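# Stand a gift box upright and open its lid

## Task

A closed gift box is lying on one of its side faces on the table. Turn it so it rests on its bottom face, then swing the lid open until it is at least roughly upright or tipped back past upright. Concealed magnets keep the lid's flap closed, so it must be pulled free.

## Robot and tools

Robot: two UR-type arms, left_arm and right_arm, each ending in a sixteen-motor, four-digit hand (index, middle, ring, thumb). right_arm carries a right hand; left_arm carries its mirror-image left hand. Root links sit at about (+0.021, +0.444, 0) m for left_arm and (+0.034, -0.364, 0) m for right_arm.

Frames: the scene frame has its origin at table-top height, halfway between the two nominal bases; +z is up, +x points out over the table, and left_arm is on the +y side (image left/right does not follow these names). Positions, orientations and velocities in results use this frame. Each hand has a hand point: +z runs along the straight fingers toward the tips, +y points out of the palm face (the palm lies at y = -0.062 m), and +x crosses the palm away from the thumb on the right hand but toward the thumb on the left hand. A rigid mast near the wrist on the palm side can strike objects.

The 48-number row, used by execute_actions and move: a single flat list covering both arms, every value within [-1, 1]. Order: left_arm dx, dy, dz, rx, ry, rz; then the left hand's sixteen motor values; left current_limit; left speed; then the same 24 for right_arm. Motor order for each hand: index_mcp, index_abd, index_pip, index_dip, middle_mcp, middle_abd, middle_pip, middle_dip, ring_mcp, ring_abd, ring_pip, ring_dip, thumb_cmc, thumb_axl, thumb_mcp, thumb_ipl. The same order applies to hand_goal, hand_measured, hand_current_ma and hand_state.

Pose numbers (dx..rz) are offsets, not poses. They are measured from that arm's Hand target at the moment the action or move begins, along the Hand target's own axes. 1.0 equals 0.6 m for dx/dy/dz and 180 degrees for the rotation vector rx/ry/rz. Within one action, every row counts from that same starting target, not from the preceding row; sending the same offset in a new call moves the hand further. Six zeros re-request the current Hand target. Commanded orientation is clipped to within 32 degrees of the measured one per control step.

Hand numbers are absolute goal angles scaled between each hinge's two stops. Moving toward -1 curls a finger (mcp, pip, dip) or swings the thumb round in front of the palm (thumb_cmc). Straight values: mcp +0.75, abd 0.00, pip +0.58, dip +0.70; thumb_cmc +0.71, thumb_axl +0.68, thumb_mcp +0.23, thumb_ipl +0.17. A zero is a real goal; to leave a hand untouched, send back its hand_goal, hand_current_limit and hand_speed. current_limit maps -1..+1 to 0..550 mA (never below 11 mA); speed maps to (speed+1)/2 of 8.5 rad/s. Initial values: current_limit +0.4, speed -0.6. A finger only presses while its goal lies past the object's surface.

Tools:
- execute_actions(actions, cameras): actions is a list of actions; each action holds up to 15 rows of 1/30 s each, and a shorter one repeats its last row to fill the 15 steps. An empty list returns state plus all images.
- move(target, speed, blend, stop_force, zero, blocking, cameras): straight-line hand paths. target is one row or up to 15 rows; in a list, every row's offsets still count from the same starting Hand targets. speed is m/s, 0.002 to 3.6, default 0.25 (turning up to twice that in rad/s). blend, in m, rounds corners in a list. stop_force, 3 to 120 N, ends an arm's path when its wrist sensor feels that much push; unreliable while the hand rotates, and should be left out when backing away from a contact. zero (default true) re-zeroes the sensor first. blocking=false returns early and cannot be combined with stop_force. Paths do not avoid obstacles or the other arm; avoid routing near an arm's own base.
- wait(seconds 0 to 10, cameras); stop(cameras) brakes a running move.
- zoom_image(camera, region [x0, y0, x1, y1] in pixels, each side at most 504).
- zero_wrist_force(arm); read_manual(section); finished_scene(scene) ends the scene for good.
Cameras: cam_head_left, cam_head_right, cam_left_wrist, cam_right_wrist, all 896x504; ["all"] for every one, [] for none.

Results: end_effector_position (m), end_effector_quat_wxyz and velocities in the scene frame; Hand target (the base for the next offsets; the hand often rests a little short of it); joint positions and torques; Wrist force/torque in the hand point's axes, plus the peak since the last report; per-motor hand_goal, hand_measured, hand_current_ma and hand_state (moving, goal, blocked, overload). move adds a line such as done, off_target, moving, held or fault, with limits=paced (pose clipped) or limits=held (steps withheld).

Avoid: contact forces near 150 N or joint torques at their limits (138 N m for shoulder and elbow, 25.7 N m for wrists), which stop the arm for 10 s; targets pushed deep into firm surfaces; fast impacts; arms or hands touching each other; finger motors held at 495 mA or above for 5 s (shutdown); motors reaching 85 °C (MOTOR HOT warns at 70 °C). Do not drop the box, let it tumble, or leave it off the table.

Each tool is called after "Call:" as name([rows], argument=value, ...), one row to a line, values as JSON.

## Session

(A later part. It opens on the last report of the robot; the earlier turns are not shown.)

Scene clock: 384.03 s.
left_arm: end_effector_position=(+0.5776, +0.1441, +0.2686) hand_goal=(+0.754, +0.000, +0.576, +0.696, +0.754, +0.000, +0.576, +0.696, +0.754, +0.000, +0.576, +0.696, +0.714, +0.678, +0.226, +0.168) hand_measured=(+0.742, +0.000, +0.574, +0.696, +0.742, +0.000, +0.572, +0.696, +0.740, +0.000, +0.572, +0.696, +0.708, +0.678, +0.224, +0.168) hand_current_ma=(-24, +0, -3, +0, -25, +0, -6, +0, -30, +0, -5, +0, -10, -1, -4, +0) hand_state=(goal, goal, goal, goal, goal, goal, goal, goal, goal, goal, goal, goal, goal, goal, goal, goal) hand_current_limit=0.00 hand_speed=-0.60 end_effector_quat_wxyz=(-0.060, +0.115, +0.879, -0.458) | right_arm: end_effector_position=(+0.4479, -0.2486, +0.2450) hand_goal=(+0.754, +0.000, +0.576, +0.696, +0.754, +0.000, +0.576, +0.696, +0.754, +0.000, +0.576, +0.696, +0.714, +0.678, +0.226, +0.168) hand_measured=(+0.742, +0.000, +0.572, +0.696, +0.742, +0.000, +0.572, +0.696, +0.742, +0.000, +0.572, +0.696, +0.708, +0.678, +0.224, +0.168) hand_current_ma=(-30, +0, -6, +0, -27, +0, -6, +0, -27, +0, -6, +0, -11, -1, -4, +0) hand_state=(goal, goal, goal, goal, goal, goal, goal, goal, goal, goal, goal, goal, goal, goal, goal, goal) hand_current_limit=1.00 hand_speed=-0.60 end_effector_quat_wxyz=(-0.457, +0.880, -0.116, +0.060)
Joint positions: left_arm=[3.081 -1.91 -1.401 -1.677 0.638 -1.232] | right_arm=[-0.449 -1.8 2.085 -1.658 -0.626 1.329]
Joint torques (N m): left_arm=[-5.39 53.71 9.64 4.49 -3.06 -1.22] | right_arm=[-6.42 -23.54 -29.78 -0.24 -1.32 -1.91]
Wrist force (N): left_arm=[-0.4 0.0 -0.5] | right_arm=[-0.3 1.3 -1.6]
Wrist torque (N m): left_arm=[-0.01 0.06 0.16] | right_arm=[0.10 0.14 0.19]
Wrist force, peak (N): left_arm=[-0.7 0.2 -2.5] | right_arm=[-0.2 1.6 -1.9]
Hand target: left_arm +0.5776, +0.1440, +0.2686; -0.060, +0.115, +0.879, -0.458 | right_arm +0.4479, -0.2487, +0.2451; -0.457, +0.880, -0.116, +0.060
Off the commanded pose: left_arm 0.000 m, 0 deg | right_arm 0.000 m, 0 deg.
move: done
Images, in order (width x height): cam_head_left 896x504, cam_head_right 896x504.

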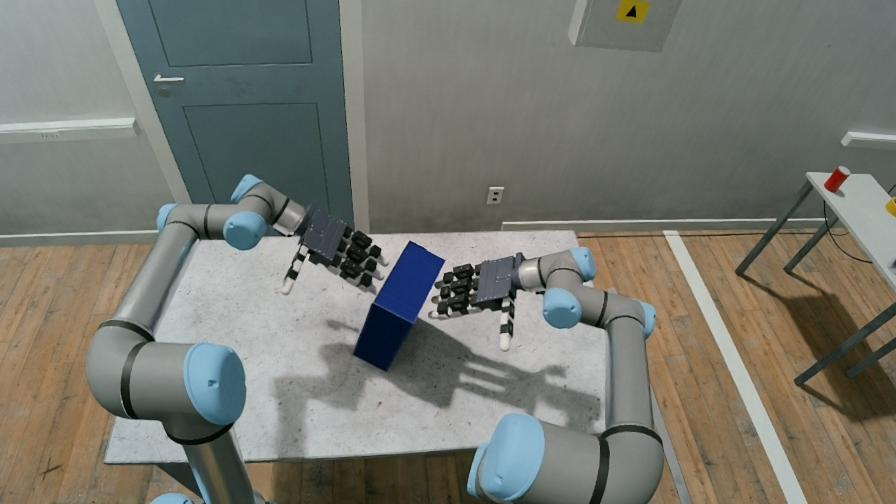

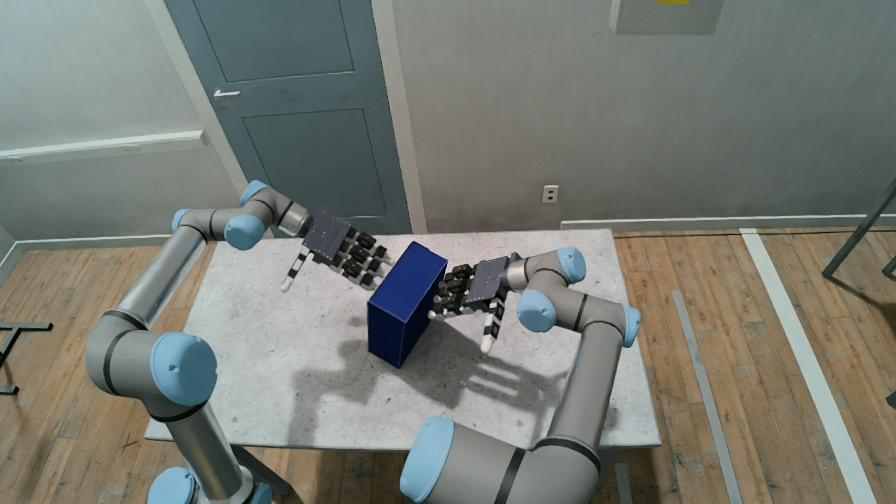

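Call:
move([
  [0.0151,-0.0489,0.0565,0,0,0,0.754,0,0.576,0.696,0.754,0,0.576,0.696,0.754,0,0.576,0.696,0.714,0.678,0.226,0.168,0,-0.6,-0.0136,0.0548,-0.0434,0,0,0,0.754,0,0.576,0.696,0.754,0,0.576,0.696,0.754,0,0.576,0.696,0.714,0.678,0.226,0.168,1,-0.6],
  [0.0303,-0.0871,0.1206,0,0,0,0.754,0,0.576,0.696,0.754,0,0.576,0.696,0.754,0,0.576,0.696,0.714,0.678,0.226,0.168,0,-0.6,-0.0265,0.1184,-0.0762,0,0,0,0.754,0,0.576,0.696,0.754,0,0.576,0.696,0.754,0,0.576,0.696,0.714,0.678,0.226,0.168,1,-0.6],
], speed=0.05, blend=0.01, cameras=["cam_head_left","cam_head_right"])

Call:
zoom_image(camera="cam_head_left", region=[300, 200, 520, 390])

Call:
zoom_image(camera="cam_head_right", region=[300, 200, 520, 390])

Scene clock: 403.53 s.
left_arm: end_effector_position=(+0.5370, +0.0625, +0.2700) hand_goal=(+0.754, +0.000, +0.576, +0.696, +0.754, +0.000, +0.576, +0.696, +0.754, +0.000, +0.576, +0.696, +0.714, +0.678, +0.226, +0.168) hand_measured=(+0.740, +0.000, +0.572, +0.694, +0.742, +0.000, +0.572, +0.696, +0.740, +0.000, +0.572, +0.696, +0.708, +0.678, +0.224, +0.168) hand_current_ma=(-35, +0, -8, -1, -25, +0, -6, +0, -30, +0, -5, +0, -10, -1, -4, +0) hand_state=(goal, goal, goal, goal, goal, goal, goal, goal, goal, goal, goal, goal, goal, goal, goal, goal) hand_current_limit=0.00 hand_speed=-0.60 end_effector_quat_wxyz=(-0.060, +0.115, +0.879, -0.458) | right_arm: end_effector_position=(+0.4123, -0.3201, +0.2133) hand_goal=(+0.754, +0.000, +0.576, +0.696, +0.754, +0.000, +0.576, +0.696, +0.754, +0.000, +0.576, +0.696, +0.714, +0.678, +0.226, +0.168) hand_measured=(+0.742, +0.000, +0.572, +0.696, +0.742, +0.000, +0.572, +0.696, +0.722, -0.004, +0.564, +0.694, +0.708, +0.678, +0.224, +0.168) hand_current_ma=(-30, +0, -6, +0, -27, +0, -6, +0, -97, -6, -27, -1, -11, -1, -4, +0) hand_state=(goal, goal, goal, goal, goal, goal, goal, goal, blocked, goal, goal, goal, goal, goal, goal, goal) hand_current_limit=1.00 hand_speed=-0.60 end_effector_quat_wxyz=(-0.457, +0.880, -0.116, +0.060)
Joint positions: left_arm=[2.942 -1.884 -1.481 -1.433 0.613 -1.467] | right_arm=[-0.668 -1.838 2.13 -1.397 -0.698 0.992]
Joint torques (N m): left_arm=[-6.6 53.62 8.62 4.8 -3.47 -1.35] | right_arm=[-5.81 -6.65 -14.81 0.46 -1.36 -1.97]
Wrist force (N): left_arm=[-1.0 -0.1 -1.3] | right_arm=[0.4 2.7 -2.0]
Wrist torque (N m): left_arm=[0.04 0.16 0.08] | right_arm=[0.05 0.16 0.38]
Wrist force, peak (N): left_arm=[-0.6 -0.1 -1.6] | right_arm=[0.1 3.7 -1.7]
Hand target: left_arm +0.5370, +0.0625, +0.2700; -0.060, +0.115, +0.879, -0.458 | right_arm +0.4123, -0.3202, +0.2132; -0.457, +0.880, -0.116, +0.060
Off the commanded pose: left_arm 0.000 m, 0 deg | right_arm 0.000 m, 0 deg.
move: done
Images, in order (width x height): cam_head_left 896x504, cam_head_right 896x504.

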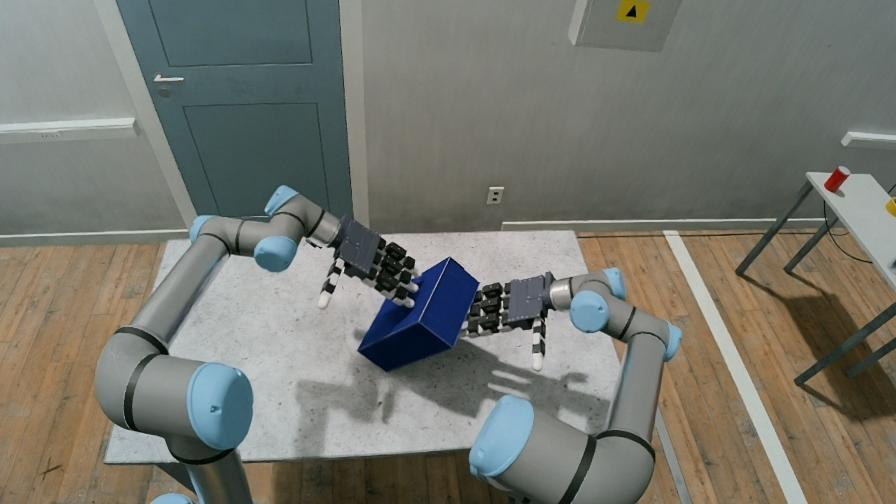

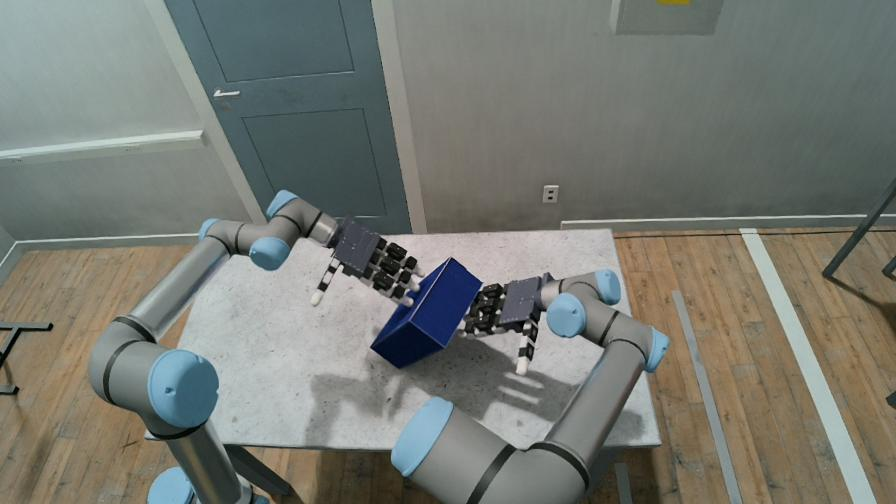

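Scaled by 2.291 from the camera's 896x504 image, which has a finer 1280x720 frame.

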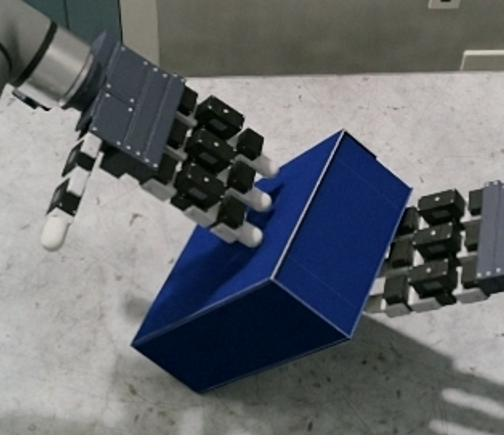

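Scaled by 2.291 from the camera's 896x504 image, which has a finer 1280x720 frame.

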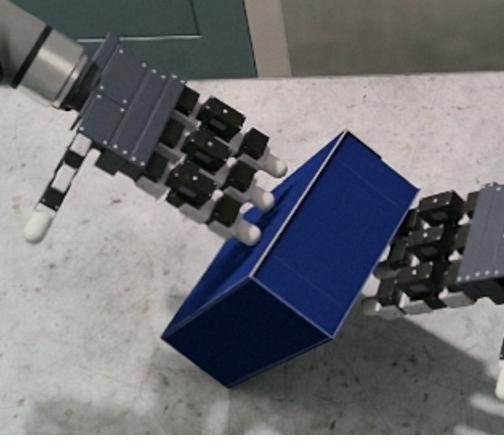

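Call:
move([
  [-0.0166,-0.035,-0.124,0,0,0,0.754,0,0.576,0.696,0.754,0,0.576,0.696,0.754,0,0.576,0.696,0.714,0.678,0.226,0.168,0,-0.6,0,0,0,0,0,0,0.754,0,0.576,0.696,0.754,0,0.576,0.696,0.754,0,0.576,0.696,0.714,0.678,0.226,0.168,1,-0.6],
  [-0.0166,-0.035,-0.124,0,0,0,0.754,0,0.576,0.696,0.754,0,0.576,0.696,0.754,0,0.576,0.696,0.714,0.678,0.226,0.168,0,-0.6,-0.0118,0.0692,-0.022,0,0,0,0.754,0,0.576,0.696,0.754,0,0.576,0.696,0.754,0,0.576,0.696,0.714,0.678,0.226,0.168,1,-0.6],
  [-0.0166,-0.035,-0.124,0,0,0,0.754,0,0.576,0.696,0.754,0,0.576,0.696,0.754,0,0.576,0.696,0.714,0.678,0.226,0.168,0,-0.6,-0.0222,0.1424,-0.0338,0,0,0,0.754,0,0.576,0.696,0.754,0,0.576,0.696,0.754,0,0.576,0.696,0.714,0.678,0.226,0.168,1,-0.6],
  [-0.0166,-0.035,-0.124,0,0,0,0.754,0,0.576,0.696,0.754,0,0.576,0.696,0.754,0,0.576,0.696,0.714,0.678,0.226,0.168,0,-0.6,-0.0309,0.218,-0.0326,0,0,0,0.754,0,0.576,0.696,0.754,0,0.576,0.696,0.754,0,0.576,0.696,0.714,0.678,0.226,0.168,1,-0.6],
], speed=0.06, blend=0.01, cameras=["cam_head_left","cam_head_right"])

Call:
zoom_image(camera="cam_head_left", region=[320, 220, 540, 410])

Call:
zoom_image(camera="cam_head_right", region=[320, 220, 540, 410])

Scene clock: 433.20 s.
left_arm: end_effector_position=(+0.5593, +0.1072, +0.3298) hand_goal=(+0.754, +0.000, +0.576, +0.696, +0.754, +0.000, +0.576, +0.696, +0.754, +0.000, +0.576, +0.696, +0.714, +0.678, +0.226, +0.168) hand_measured=(+0.738, +0.000, +0.572, +0.694, +0.742, +0.000, +0.572, +0.696, +0.740, +0.000, +0.572, +0.696, +0.708, +0.678, +0.224, +0.168) hand_current_ma=(-36, +0, -8, -1, -25, +0, -6, +0, -30, +0, -5, +0, -10, -1, -4, +0) hand_state=(goal, goal, goal, goal, goal, goal, goal, goal, goal, goal, goal, goal, goal, goal, goal, goal) hand_current_limit=0.00 hand_speed=-0.60 end_effector_quat_wxyz=(-0.060, +0.115, +0.879, -0.458) | right_arm: end_effector_position=(+0.3708, -0.4033, +0.1176) hand_goal=(+0.754, +0.000, +0.576, +0.696, +0.754, +0.000, +0.576, +0.696, +0.754, +0.000, +0.576, +0.696, +0.714, +0.678, +0.226, +0.168) hand_measured=(+0.742, +0.000, +0.572, +0.696, +0.742, +0.000, +0.572, +0.696, +0.722, +0.000, +0.564, +0.694, +0.708, +0.678, +0.224, +0.168) hand_current_ma=(-30, +0, -6, +0, -27, +0, -6, +0, -97, -1, -27, -1, -11, -1, -4, +0) hand_state=(goal, goal, goal, goal, goal, goal, goal, goal, blocked, goal, goal, goal, goal, goal, goal, goal) hand_current_limit=1.00 hand_speed=-0.60 end_effector_quat_wxyz=(-0.457, +0.880, -0.116, +0.060)
Joint positions: left_arm=[3.019 -1.876 -1.311 -1.719 0.624 -1.334] | right_arm=[-0.925 -1.737 2.27 -1.414 -0.84 0.682]
Joint torques (N m): left_arm=[7.71 24.93 32.5 0.24 0.24 1.54] | right_arm=[-5.37 1.46 -12.22 -2.77 -1.68 -1.99]
Wrist force (N): left_arm=[-0.6 -0.5 -0.4] | right_arm=[0.1 3.2 -0.3]
Wrist torque (N m): left_arm=[-0.03 0.06 -0.02] | right_arm=[-0.09 0.09 0.41]
Wrist force, peak (N): left_arm=[-1.1 0.0 -1.5] | right_arm=[0.1 3.4 -1.5]
Hand target: left_arm +0.5593, +0.1072, +0.3298; -0.060, +0.115, +0.879, -0.458 | right_arm +0.3707, -0.4034, +0.1174; -0.457, +0.880, -0.116, +0.060
Off the commanded pose: left_arm 0.000 m, 0 deg | right_arm 0.000 m, 0 deg.
move: done
Images, in order (width x height): cam_head_left 896x504, cam_head_right 896x504.

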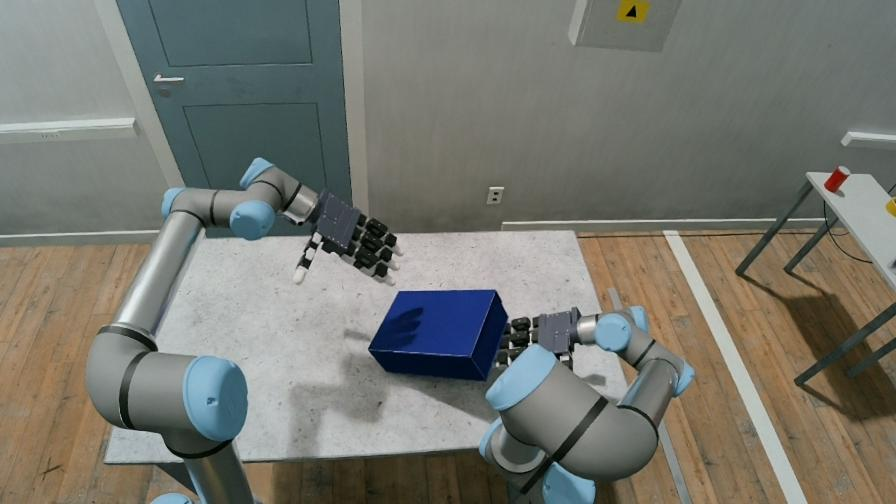

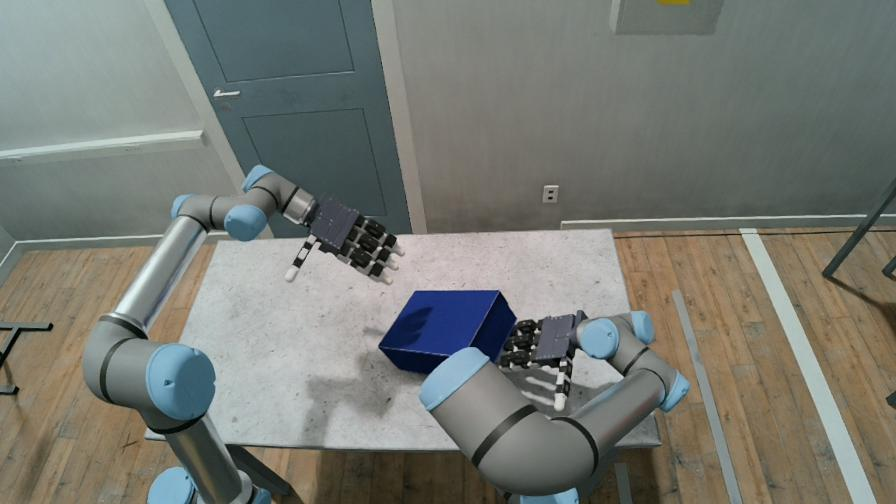

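Scaled by 2.291 from the camera's 896x504 image, which has a finer 1280x720 frame.

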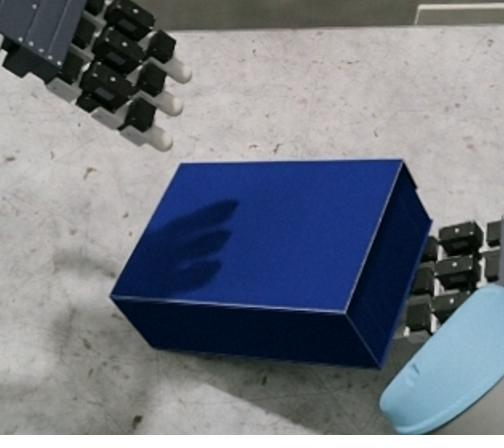

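Scaled by 2.291 from the camera's 896x504 image, which has a finer 1280x720 frame.

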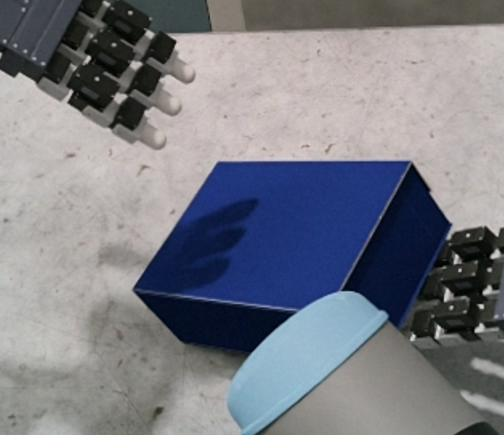

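Call:
move([
  [0,0,0,0,0,0,0.754,0,0.576,0.696,0.754,0,0.576,0.696,0.754,0,0.576,0.696,0.714,0.678,0.226,0.168,0,-0.6,-0.0065,0.0762,0.0145,0,0,0,0.754,0,0.576,0.696,0.754,0,0.576,0.696,0.754,0,0.576,0.696,0.714,0.678,0.226,0.168,1,-0.6],
  [0,0,0,0,0,0,0.754,0,0.576,0.696,0.754,0,0.576,0.696,0.754,0,0.576,0.696,0.714,0.678,0.226,0.168,0,-0.6,-0.0096,0.1338,0.0359,0,0,0,0.754,0,0.576,0.696,0.754,0,0.576,0.696,0.754,0,0.576,0.696,0.714,0.678,0.226,0.168,1,-0.6],
], speed=0.04, blend=0.01, cameras=["cam_head_left","cam_head_right","cam_right_wrist"])

Call:
zoom_image(camera="cam_head_left", region=[350, 240, 570, 430])

Scene clock: 447.67 s.
left_arm: end_effector_position=(+0.5593, +0.1072, +0.3298) hand_goal=(+0.754, +0.000, +0.576, +0.696, +0.754, +0.000, +0.576, +0.696, +0.754, +0.000, +0.576, +0.696, +0.714, +0.678, +0.226, +0.168) hand_measured=(+0.738, +0.000, +0.572, +0.694, +0.742, +0.000, +0.572, +0.696, +0.740, +0.000, +0.572, +0.696, +0.708, +0.678, +0.224, +0.168) hand_current_ma=(-36, +0, -8, -1, -25, +0, -6, +0, -30, +0, -5, +0, -10, -1, -4, +0) hand_state=(goal, goal, goal, goal, goal, goal, goal, goal, goal, goal, goal, goal, goal, goal, goal, goal) hand_current_limit=0.00 hand_speed=-0.60 end_effector_quat_wxyz=(-0.060, +0.115, +0.879, -0.458) | right_arm: end_effector_position=(+0.3577, -0.4294, +0.0394) hand_goal=(+0.754, +0.000, +0.576, +0.696, +0.754, +0.000, +0.576, +0.696, +0.754, +0.000, +0.576, +0.696, +0.714, +0.678, +0.226, +0.168) hand_measured=(+0.742, +0.000, +0.572, +0.696, +0.742, +0.000, +0.572, +0.696, +0.720, +0.000, +0.564, +0.694, +0.708, +0.678, +0.224, +0.168) hand_current_ma=(-30, +0, -6, +0, -27, +0, -6, +0, -110, -1, -27, -1, -11, -1, -4, +0) hand_state=(goal, goal, goal, goal, goal, goal, goal, goal, blocked, goal, goal, goal, goal, goal, goal, goal) hand_current_limit=1.00 hand_speed=-0.60 end_effector_quat_wxyz=(-0.457, +0.880, -0.116, +0.060)
Joint positions: left_arm=[3.019 -1.876 -1.311 -1.719 0.624 -1.334] | right_arm=[-1.001 -1.575 2.368 -1.626 -0.89 0.606]
Joint torques (N m): left_arm=[7.37 26.01 31.06 0.37 0.49 1.51] | right_arm=[-5.4 -1.91 -7.91 -2.36 -1.79 -1.89]
Wrist force (N): left_arm=[-0.7 -0.7 -0.4] | right_arm=[-0.3 3.4 -0.6]
Wrist torque (N m): left_arm=[-0.05 0.07 -0.02] | right_arm=[-0.12 0.09 0.32]
Wrist force, peak (N): left_arm=[-0.7 -0.8 -0.4] | right_arm=[-0.1 4.0 -0.6]
Hand target: left_arm +0.5593, +0.1072, +0.3298; -0.060, +0.115, +0.879, -0.458 | right_arm +0.3577, -0.4294, +0.0393; -0.457, +0.880, -0.116, +0.060
Off the commanded pose: left_arm 0.000 m, 0 deg | right_arm 0.000 m, 0 deg.
move: done
Images, in order (width x height): cam_head_left 896x504, cam_head_right 896x504, cam_right_wrist 896x504.

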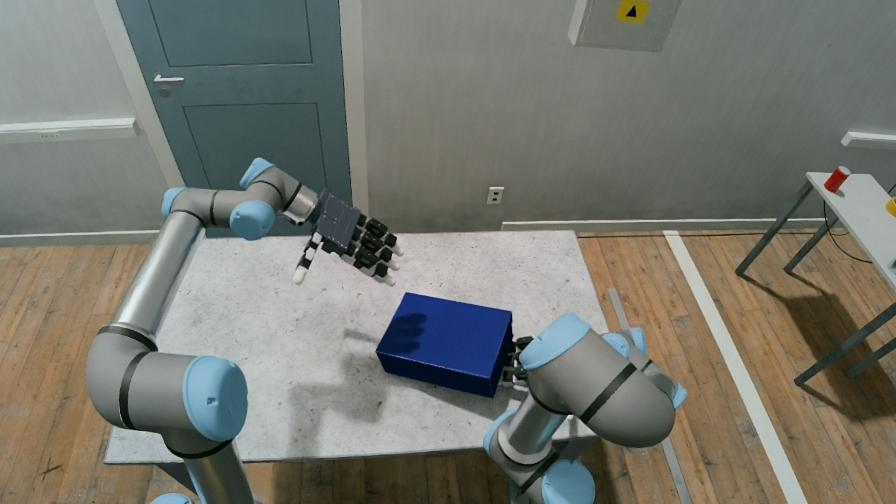

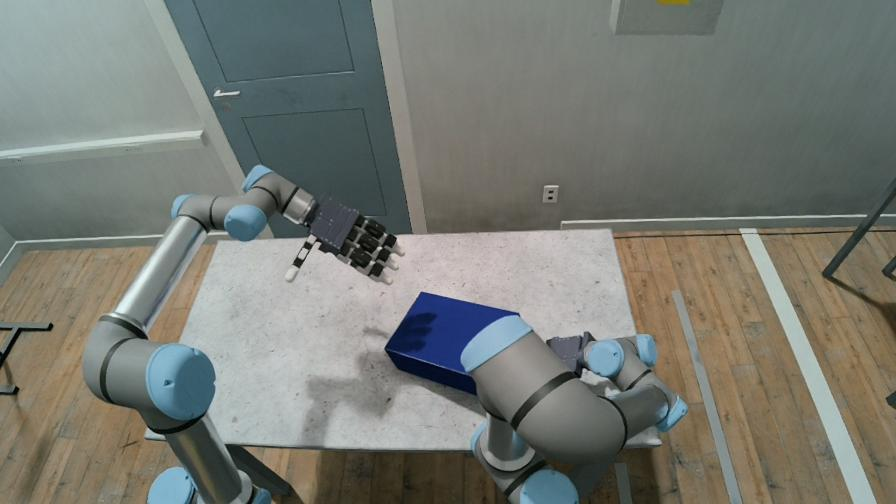

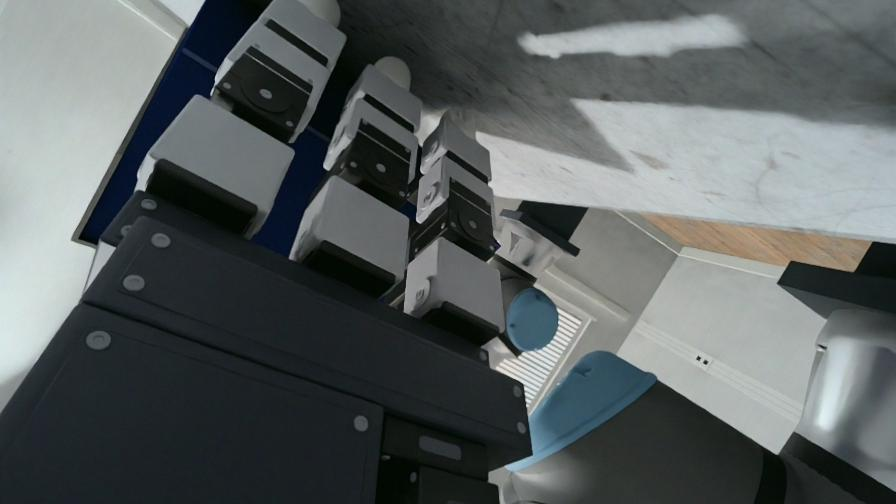

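Scaled by 2.291 from the camera's 896x504 image, which has a finer 1280x720 frame.

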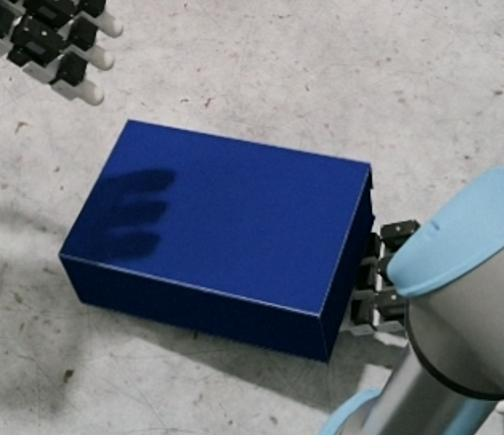

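Call:
move([
  [0,0,0,0,0,0,0.754,0,0.576,0.696,0.754,0,0.576,0.696,0.754,0,0.576,0.696,0.714,0.678,0.226,0.168,0,-0.6,0,0.0109,0.0077,0,0,0,0.754,0,0.576,0.696,0.754,0,0.576,0.696,0.754,0,0.576,0.696,0.714,0.678,0.226,0.168,1,-0.6],
  [0,0,0,0,0,0,0.754,0,0.576,0.696,0.754,0,0.576,0.696,0.754,0,0.576,0.696,0.714,0.678,0.226,0.168,0,-0.6,-0.0265,0.086,-0.0993,0,0,0,0.754,0,0.576,0.696,0.754,0,0.576,0.696,0.754,0,0.576,0.696,0.714,0.678,0.226,0.168,1,-0.6],
], speed=0.015, cameras=["cam_head_left","cam_head_right","cam_right_wrist"])

Call:
zoom_image(camera="cam_head_left", region=[350, 240, 570, 430])

Scene clock: 466.93 s.
left_arm: end_effector_position=(+0.5593, +0.1072, +0.3298) hand_goal=(+0.754, +0.000, +0.576, +0.696, +0.754, +0.000, +0.576, +0.696, +0.754, +0.000, +0.576, +0.696, +0.714, +0.678, +0.226, +0.168) hand_measured=(+0.738, +0.000, +0.572, +0.694, +0.742, +0.000, +0.572, +0.696, +0.740, +0.000, +0.572, +0.696, +0.708, +0.678, +0.224, +0.168) hand_current_ma=(-36, +0, -8, -1, -25, +0, -6, +0, -30, +0, -5, +0, -10, -1, -4, +0) hand_state=(goal, goal, goal, goal, goal, goal, goal, goal, goal, goal, goal, goal, goal, goal, goal, goal) hand_current_limit=0.00 hand_speed=-0.60 end_effector_quat_wxyz=(-0.060, +0.115, +0.879, -0.458) | right_arm: end_effector_position=(+0.3221, -0.5009, +0.0313) hand_goal=(+0.754, +0.000, +0.576, +0.696, +0.754, +0.000, +0.576, +0.696, +0.754, +0.000, +0.576, +0.696, +0.714, +0.678, +0.226, +0.168) hand_measured=(+0.742, +0.000, +0.572, +0.696, +0.734, +0.000, +0.570, +0.692, +0.734, +0.000, +0.570, +0.692, +0.708, +0.678, +0.224, +0.168) hand_current_ma=(-30, +0, -6, +0, -53, +0, -14, -6, -53, +0, -13, -7, -12, -1, -4, +0) hand_state=(goal, goal, goal, goal, goal, goal, goal, goal, goal, goal, goal, goal, goal, goal, goal, goal) hand_current_limit=1.00 hand_speed=-0.60 end_effector_quat_wxyz=(-0.457, +0.880, -0.116, +0.060)
Joint positions: left_arm=[3.019 -1.876 -1.311 -1.719 0.624 -1.334] | right_arm=[-1.187 -1.512 2.308 -1.535 -1.022 0.445]
Joint torques (N m): left_arm=[7.66 27.13 30.69 0.2 0.19 1.72] | right_arm=[-5.84 -3.82 -27.47 1.55 -2.31 -1.74]
Wrist force (N): left_arm=[-0.5 -0.3 -0.3] | right_arm=[0.3 0.9 -1.8]
Wrist torque (N m): left_arm=[-0.01 0.06 -0.02] | right_arm=[0.07 0.08 0.31]
Wrist force, peak (N): left_arm=[-1.0 -0.5 -0.6] | right_arm=[-0.2 6.9 1.8]
Hand target: left_arm +0.5593, +0.1072, +0.3298; -0.060, +0.115, +0.879, -0.458 | right_arm +0.3220, -0.5010, +0.0313; -0.457, +0.880, -0.116, +0.060
Off the commanded pose: left_arm 0.000 m, 0 deg | right_arm 0.000 m, 0 deg.
move: done
Images, in order (width x height): cam_head_left 896x504, cam_head_right 896x504, cam_right_wrist 896x504.

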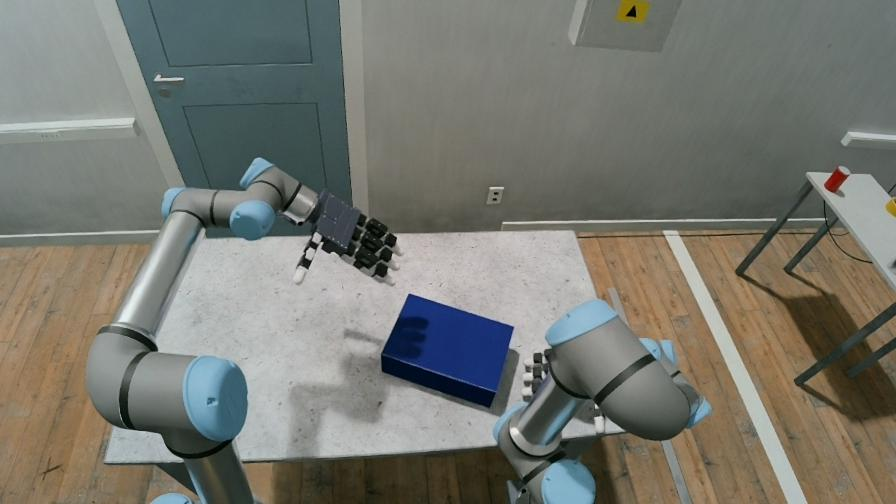

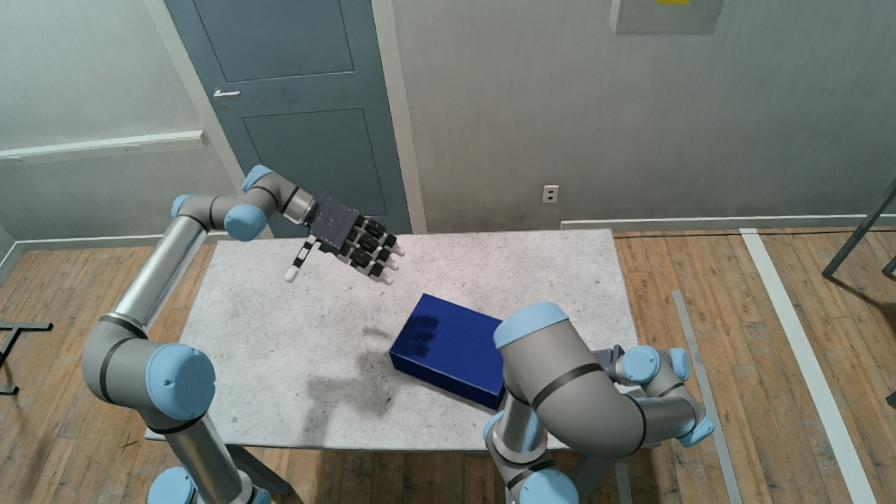

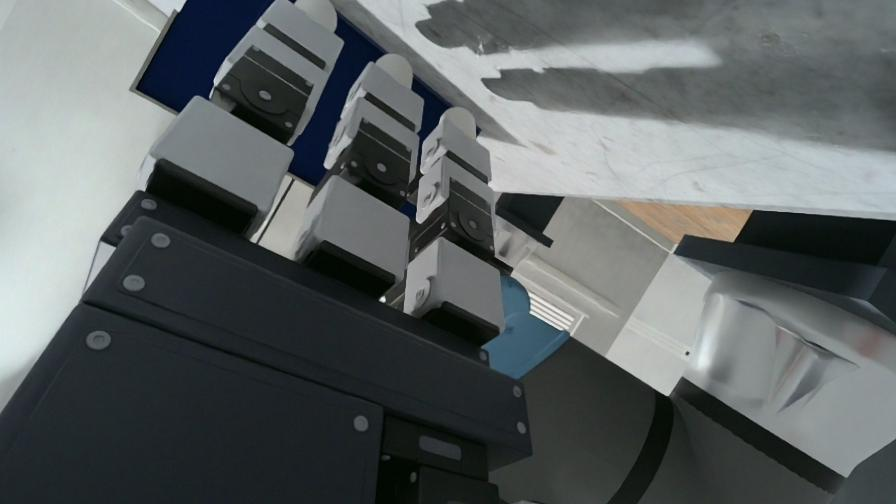

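Scaled by 2.291 from the camera's 896x504 image, which has a finer 1280x720 frame.

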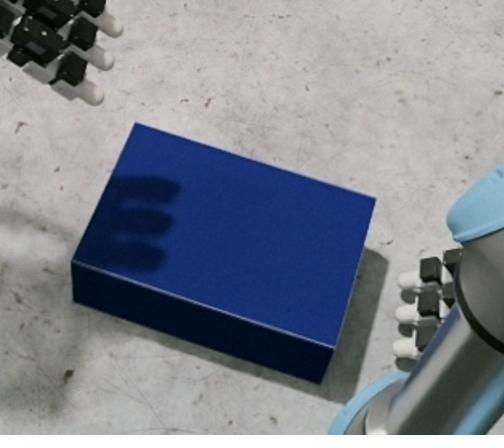

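Call:
move([
  [0,0,0,0,0,0,0.754,0,0.576,0.696,0.754,0,0.576,0.696,0.754,0,0.576,0.696,0.714,0.678,0.226,0.168,0,-0.6,0,-0.3686,-0.258,0,0,0,0.754,0,0.576,0.696,0.754,0,0.576,0.696,0.754,0,0.576,0.696,0.714,0.678,0.226,0.168,1,-0.6],
  [0,0,0,0,0,0,0.754,0,0.576,0.696,0.754,0,0.576,0.696,0.754,0,0.576,0.696,0.714,0.678,0.226,0.168,0,-0.6,0.609,-0.482,0.254,-0.16,-0.106,-0.125,0.754,0,0.576,0.696,0.754,0,0.576,0.696,0.754,0,0.576,0.696,0.714,0.678,0.226,0.168,1,-0.6],
], speed=0.25, blend=0.05, cameras=["all"])

Scene clock: 540.57 s.
left_arm: end_effector_position=(+0.5593, +0.1072, +0.3298) hand_goal=(+0.754, +0.000, +0.576, +0.696, +0.754, +0.000, +0.576, +0.696, +0.754, +0.000, +0.576, +0.696, +0.714, +0.678, +0.226, +0.168) hand_measured=(+0.738, +0.000, +0.572, +0.694, +0.742, +0.000, +0.572, +0.696, +0.740, +0.000, +0.572, +0.696, +0.708, +0.678, +0.224, +0.168) hand_current_ma=(-36, +0, -8, -1, -25, +0, -6, +0, -30, +0, -5, +0, -10, -1, -4, +0) hand_state=(goal, goal, goal, goal, goal, goal, goal, goal, goal, goal, goal, goal, goal, goal, goal, goal) hand_current_limit=0.00 hand_speed=-0.60 end_effector_quat_wxyz=(-0.060, +0.115, +0.879, -0.458) | right_arm: end_effector_position=(+0.7504, -0.3147, +0.1801) hand_goal=(+0.754, +0.000, +0.576, +0.696, +0.754, +0.000, +0.576, +0.696, +0.754, +0.000, +0.576, +0.696, +0.714, +0.678, +0.226, +0.168) hand_measured=(+0.742, +0.000, +0.572, +0.696, +0.742, +0.000, +0.570, +0.692, +0.742, +0.000, +0.572, +0.692, +0.708, +0.678, +0.224, +0.168) hand_current_ma=(-30, +0, -6, +0, -31, +0, -10, -6, -31, +0, -9, -6, -12, -1, -4, +0) hand_state=(goal, goal, goal, goal, goal, goal, goal, goal, goal, goal, goal, goal, goal, goal, goal, goal) hand_current_limit=1.00 hand_speed=-0.60 end_effector_quat_wxyz=(-0.219, +0.968, +0.120, -0.028)
Joint positions: left_arm=[3.019 -1.876 -1.311 -1.719 0.624 -1.334] | right_arm=[-0.182 -0.948 1.118 -1.562 -1.16 1.151]
Joint torques (N m): left_arm=[8.33 26.05 31.06 0.27 -0.07 1.45] | right_arm=[7.29 -33.75 -35.12 -0.1 -2.39 2.31]
Wrist force (N): left_arm=[-1.0 -0.6 -0.5] | right_arm=[0.5 0.1 -0.8]
Wrist torque (N m): left_arm=[-0.04 0.11 -0.05] | right_arm=[0.03 0.03 0.02]
Wrist force, peak (N): left_arm=[-0.9 -0.8 -0.3] | right_arm=[-0.6 0.8 -2.5]
Hand target: left_arm +0.5593, +0.1072, +0.3298; -0.060, +0.115, +0.879, -0.458 | right_arm +0.7504, -0.3146, +0.1801; -0.219, +0.968, +0.120, -0.028
Off the commanded pose: left_arm 0.000 m, 0 deg | right_arm 0.000 m, 0 deg.
move: done

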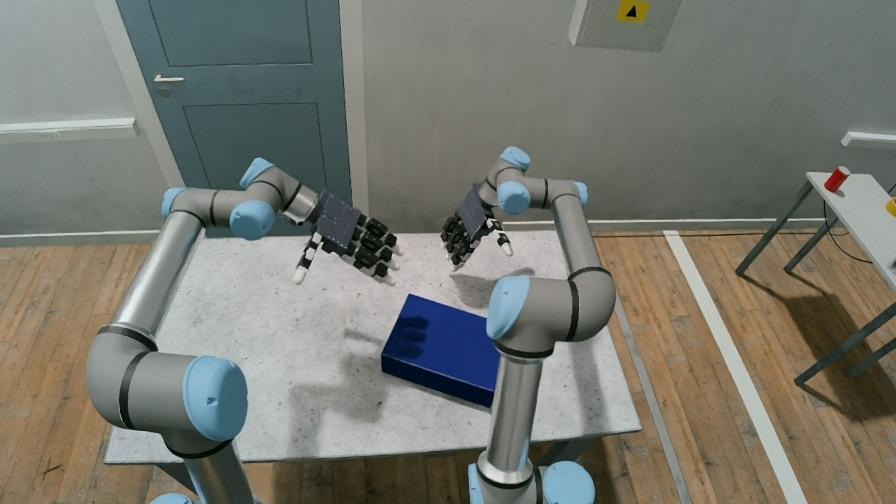

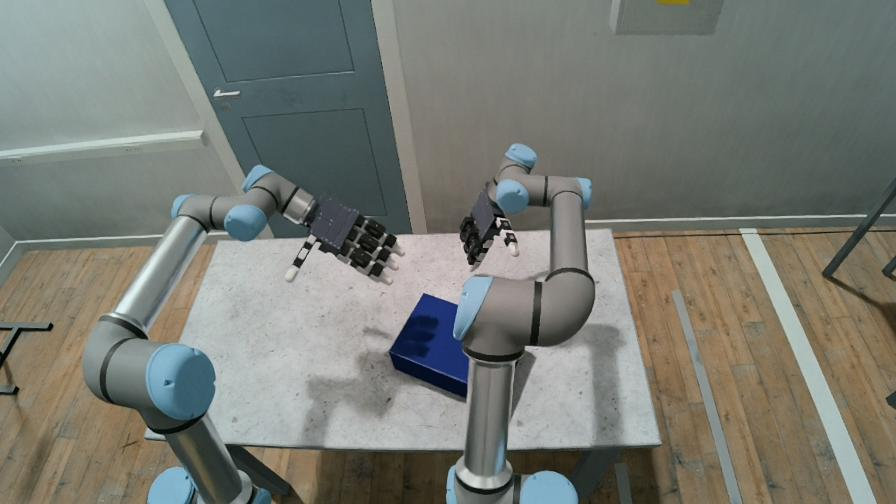

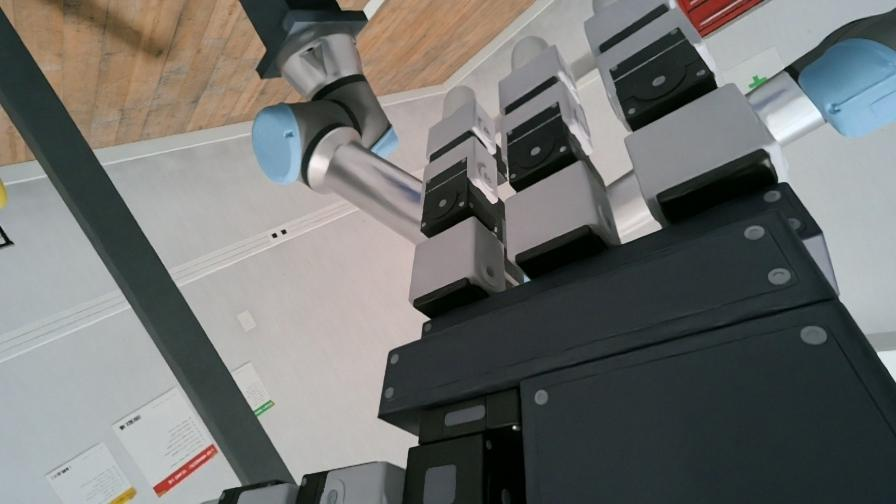

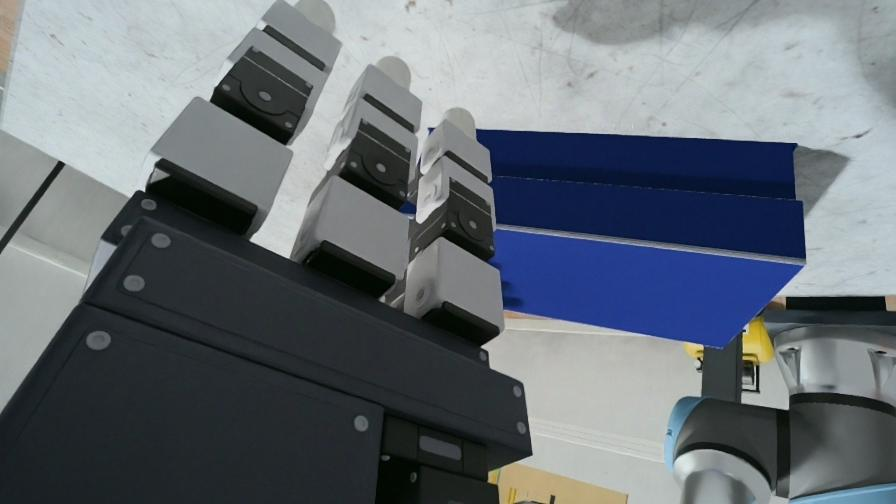

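Call:
zoom_image(camera="cam_right_wrist", region=[480, 90, 870, 360])

Call:
zoom_image(camera="cam_head_left", region=[360, 270, 530, 420])

Scaled by 1.292 from the camera's 896x504 image, which has a finer 1280x720 frame.

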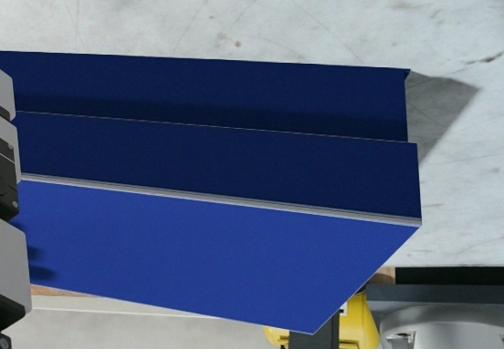

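Scaled by 2.965 from the camera's 896x504 image, which has a finer 1280x720 frame.

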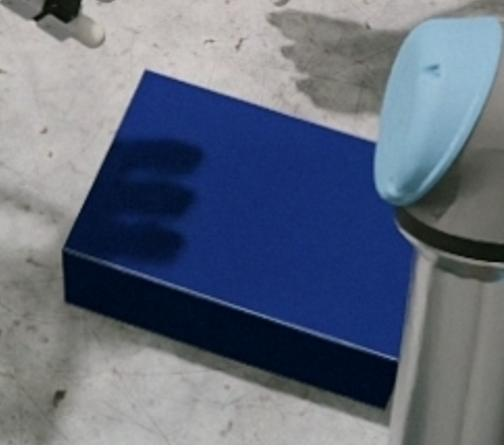

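Call:
move([
  [0,0,0,0,0,0,0.754,0,0.576,0.696,0.754,0,0.576,0.696,0.754,0,0.576,0.696,0.714,0.678,0.226,0.168,0,-0.6,-0.119,-0.157,0.001,-0.076,0.158,0.698,0.754,0,0.576,0.696,0.754,0,0.576,0.696,0.754,0,0.576,0.696,0.714,0.678,0.226,0.168,0.2,-0.6],
  [0,0,0,0,0,0,0.754,0,0.576,0.696,0.754,0,0.576,0.696,0.754,0,0.576,0.696,0.714,0.678,0.226,0.168,0,-0.6,-0.119,-0.157,0.001,-0.076,0.158,0.698,0.754,0,-0.08,0.044,0.754,0,-0.08,0.044,0.754,0,-0.08,0.044,0.714,0.678,0.226,0.168,0.2,-0.6],
], speed=0.35, cameras=["all"])

Scene clock: 652.03 s.
left_arm: end_effector_position=(+0.5593, +0.1072, +0.3298) hand_goal=(+0.754, +0.000, +0.576, +0.696, +0.754, +0.000, +0.576, +0.696, +0.754, +0.000, +0.576, +0.696, +0.714, +0.678, +0.226, +0.168) hand_measured=(+0.738, +0.000, +0.572, +0.694, +0.742, +0.000, +0.572, +0.696, +0.740, +0.000, +0.572, +0.696, +0.708, +0.678, +0.224, +0.168) hand_current_ma=(-36, +0, -8, -1, -25, +0, -6, +0, -30, +0, -5, +0, -10, -1, -4, +0) hand_state=(goal, goal, goal, goal, goal, goal, goal, goal, goal, goal, goal, goal, goal, goal, goal, goal) hand_current_limit=0.00 hand_speed=-0.60 end_effector_quat_wxyz=(-0.060, +0.115, +0.879, -0.458) | right_arm: end_effector_position=(+0.6604, -0.2495, +0.2203) hand_goal=(+0.754, +0.000, -0.080, +0.044, +0.754, +0.000, -0.080, +0.044, +0.754, +0.000, -0.080, +0.044, +0.714, +0.678, +0.226, +0.168) hand_measured=(+0.752, +0.000, -0.074, +0.048, +0.752, +0.000, -0.074, +0.048, +0.752, +0.000, -0.074, +0.048, +0.712, +0.678, +0.224, +0.168) hand_current_ma=(-3, +0, +10, +7, -3, +0, +11, +7, -3, +0, +11, +7, -5, -1, -4, +0) hand_state=(goal, goal, goal, goal, goal, goal, goal, goal, goal, goal, goal, goal, goal, goal, goal, goal) hand_current_limit=0.20 hand_speed=-0.60 end_effector_quat_wxyz=(+0.000, -0.545, +0.839, +0.001)
Joint positions: left_arm=[3.019 -1.876 -1.311 -1.719 0.624 -1.334] | right_arm=[-0.155 -1.076 1.299 -1.793 -1.57 3.452]
Joint torques (N m): left_arm=[7.58 26.66 31.99 0.12 0.01 1.46] | right_arm=[3.31 -53.67 -15.6 -0.54 -2.91 2.23]
Wrist force (N): left_arm=[-0.6 -0.4 -0.4] | right_arm=[-0.3 0.0 -0.6]
Wrist torque (N m): left_arm=[0.00 0.07 -0.03] | right_arm=[0.04 0.11 -0.05]
Wrist force, peak (N): left_arm=[-0.9 -0.4 -0.7] | right_arm=[0.8 0.0 -1.1]
Hand target: left_arm +0.5593, +0.1072, +0.3298; -0.060, +0.115, +0.879, -0.458 | right_arm +0.6604, -0.2495, +0.2203; +0.000, -0.545, +0.839, +0.001
Off the commanded pose: left_arm 0.000 m, 0 deg | right_arm 0.000 m, 0 deg.
move: done

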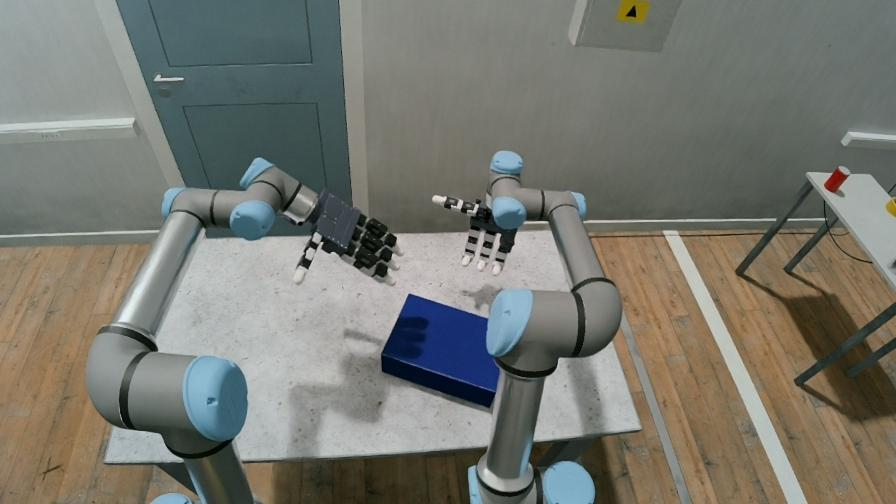

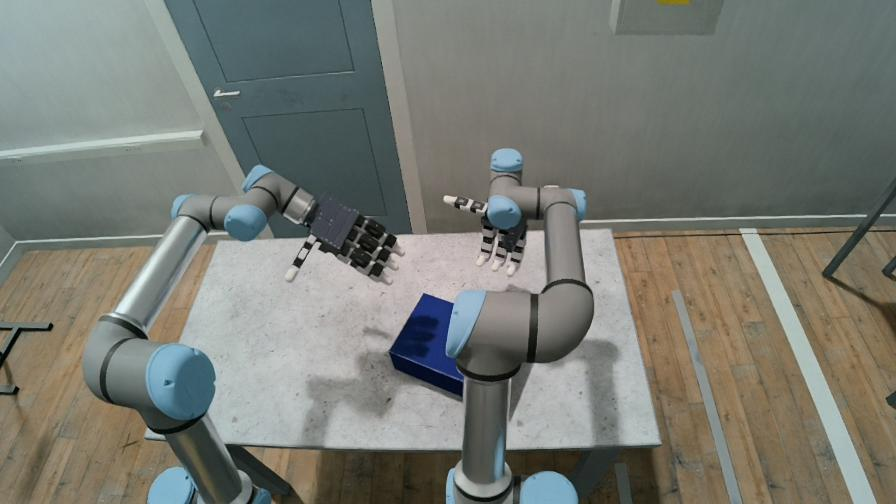

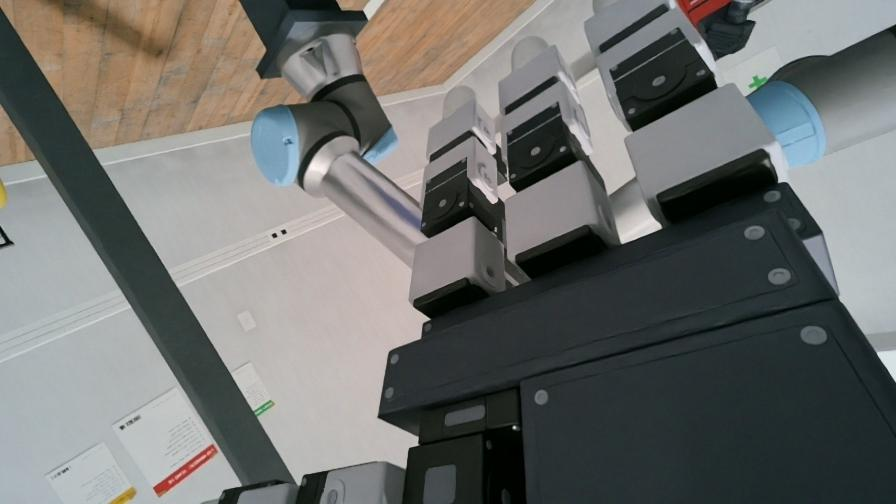

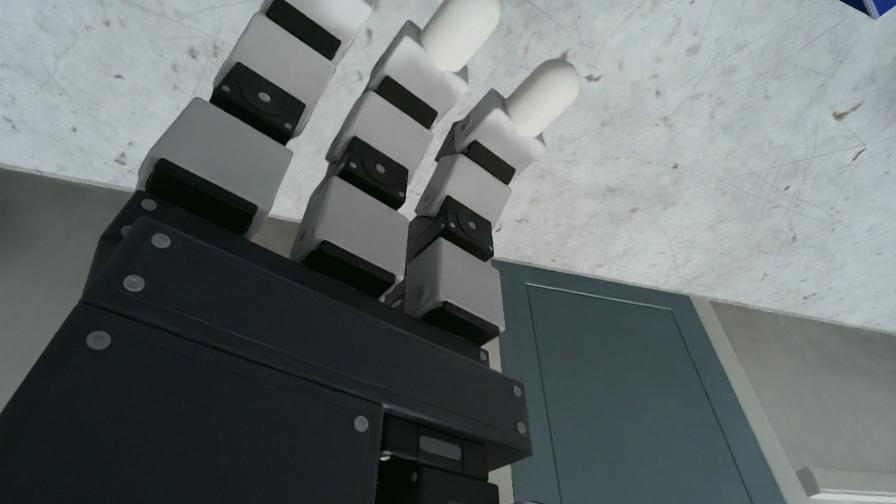

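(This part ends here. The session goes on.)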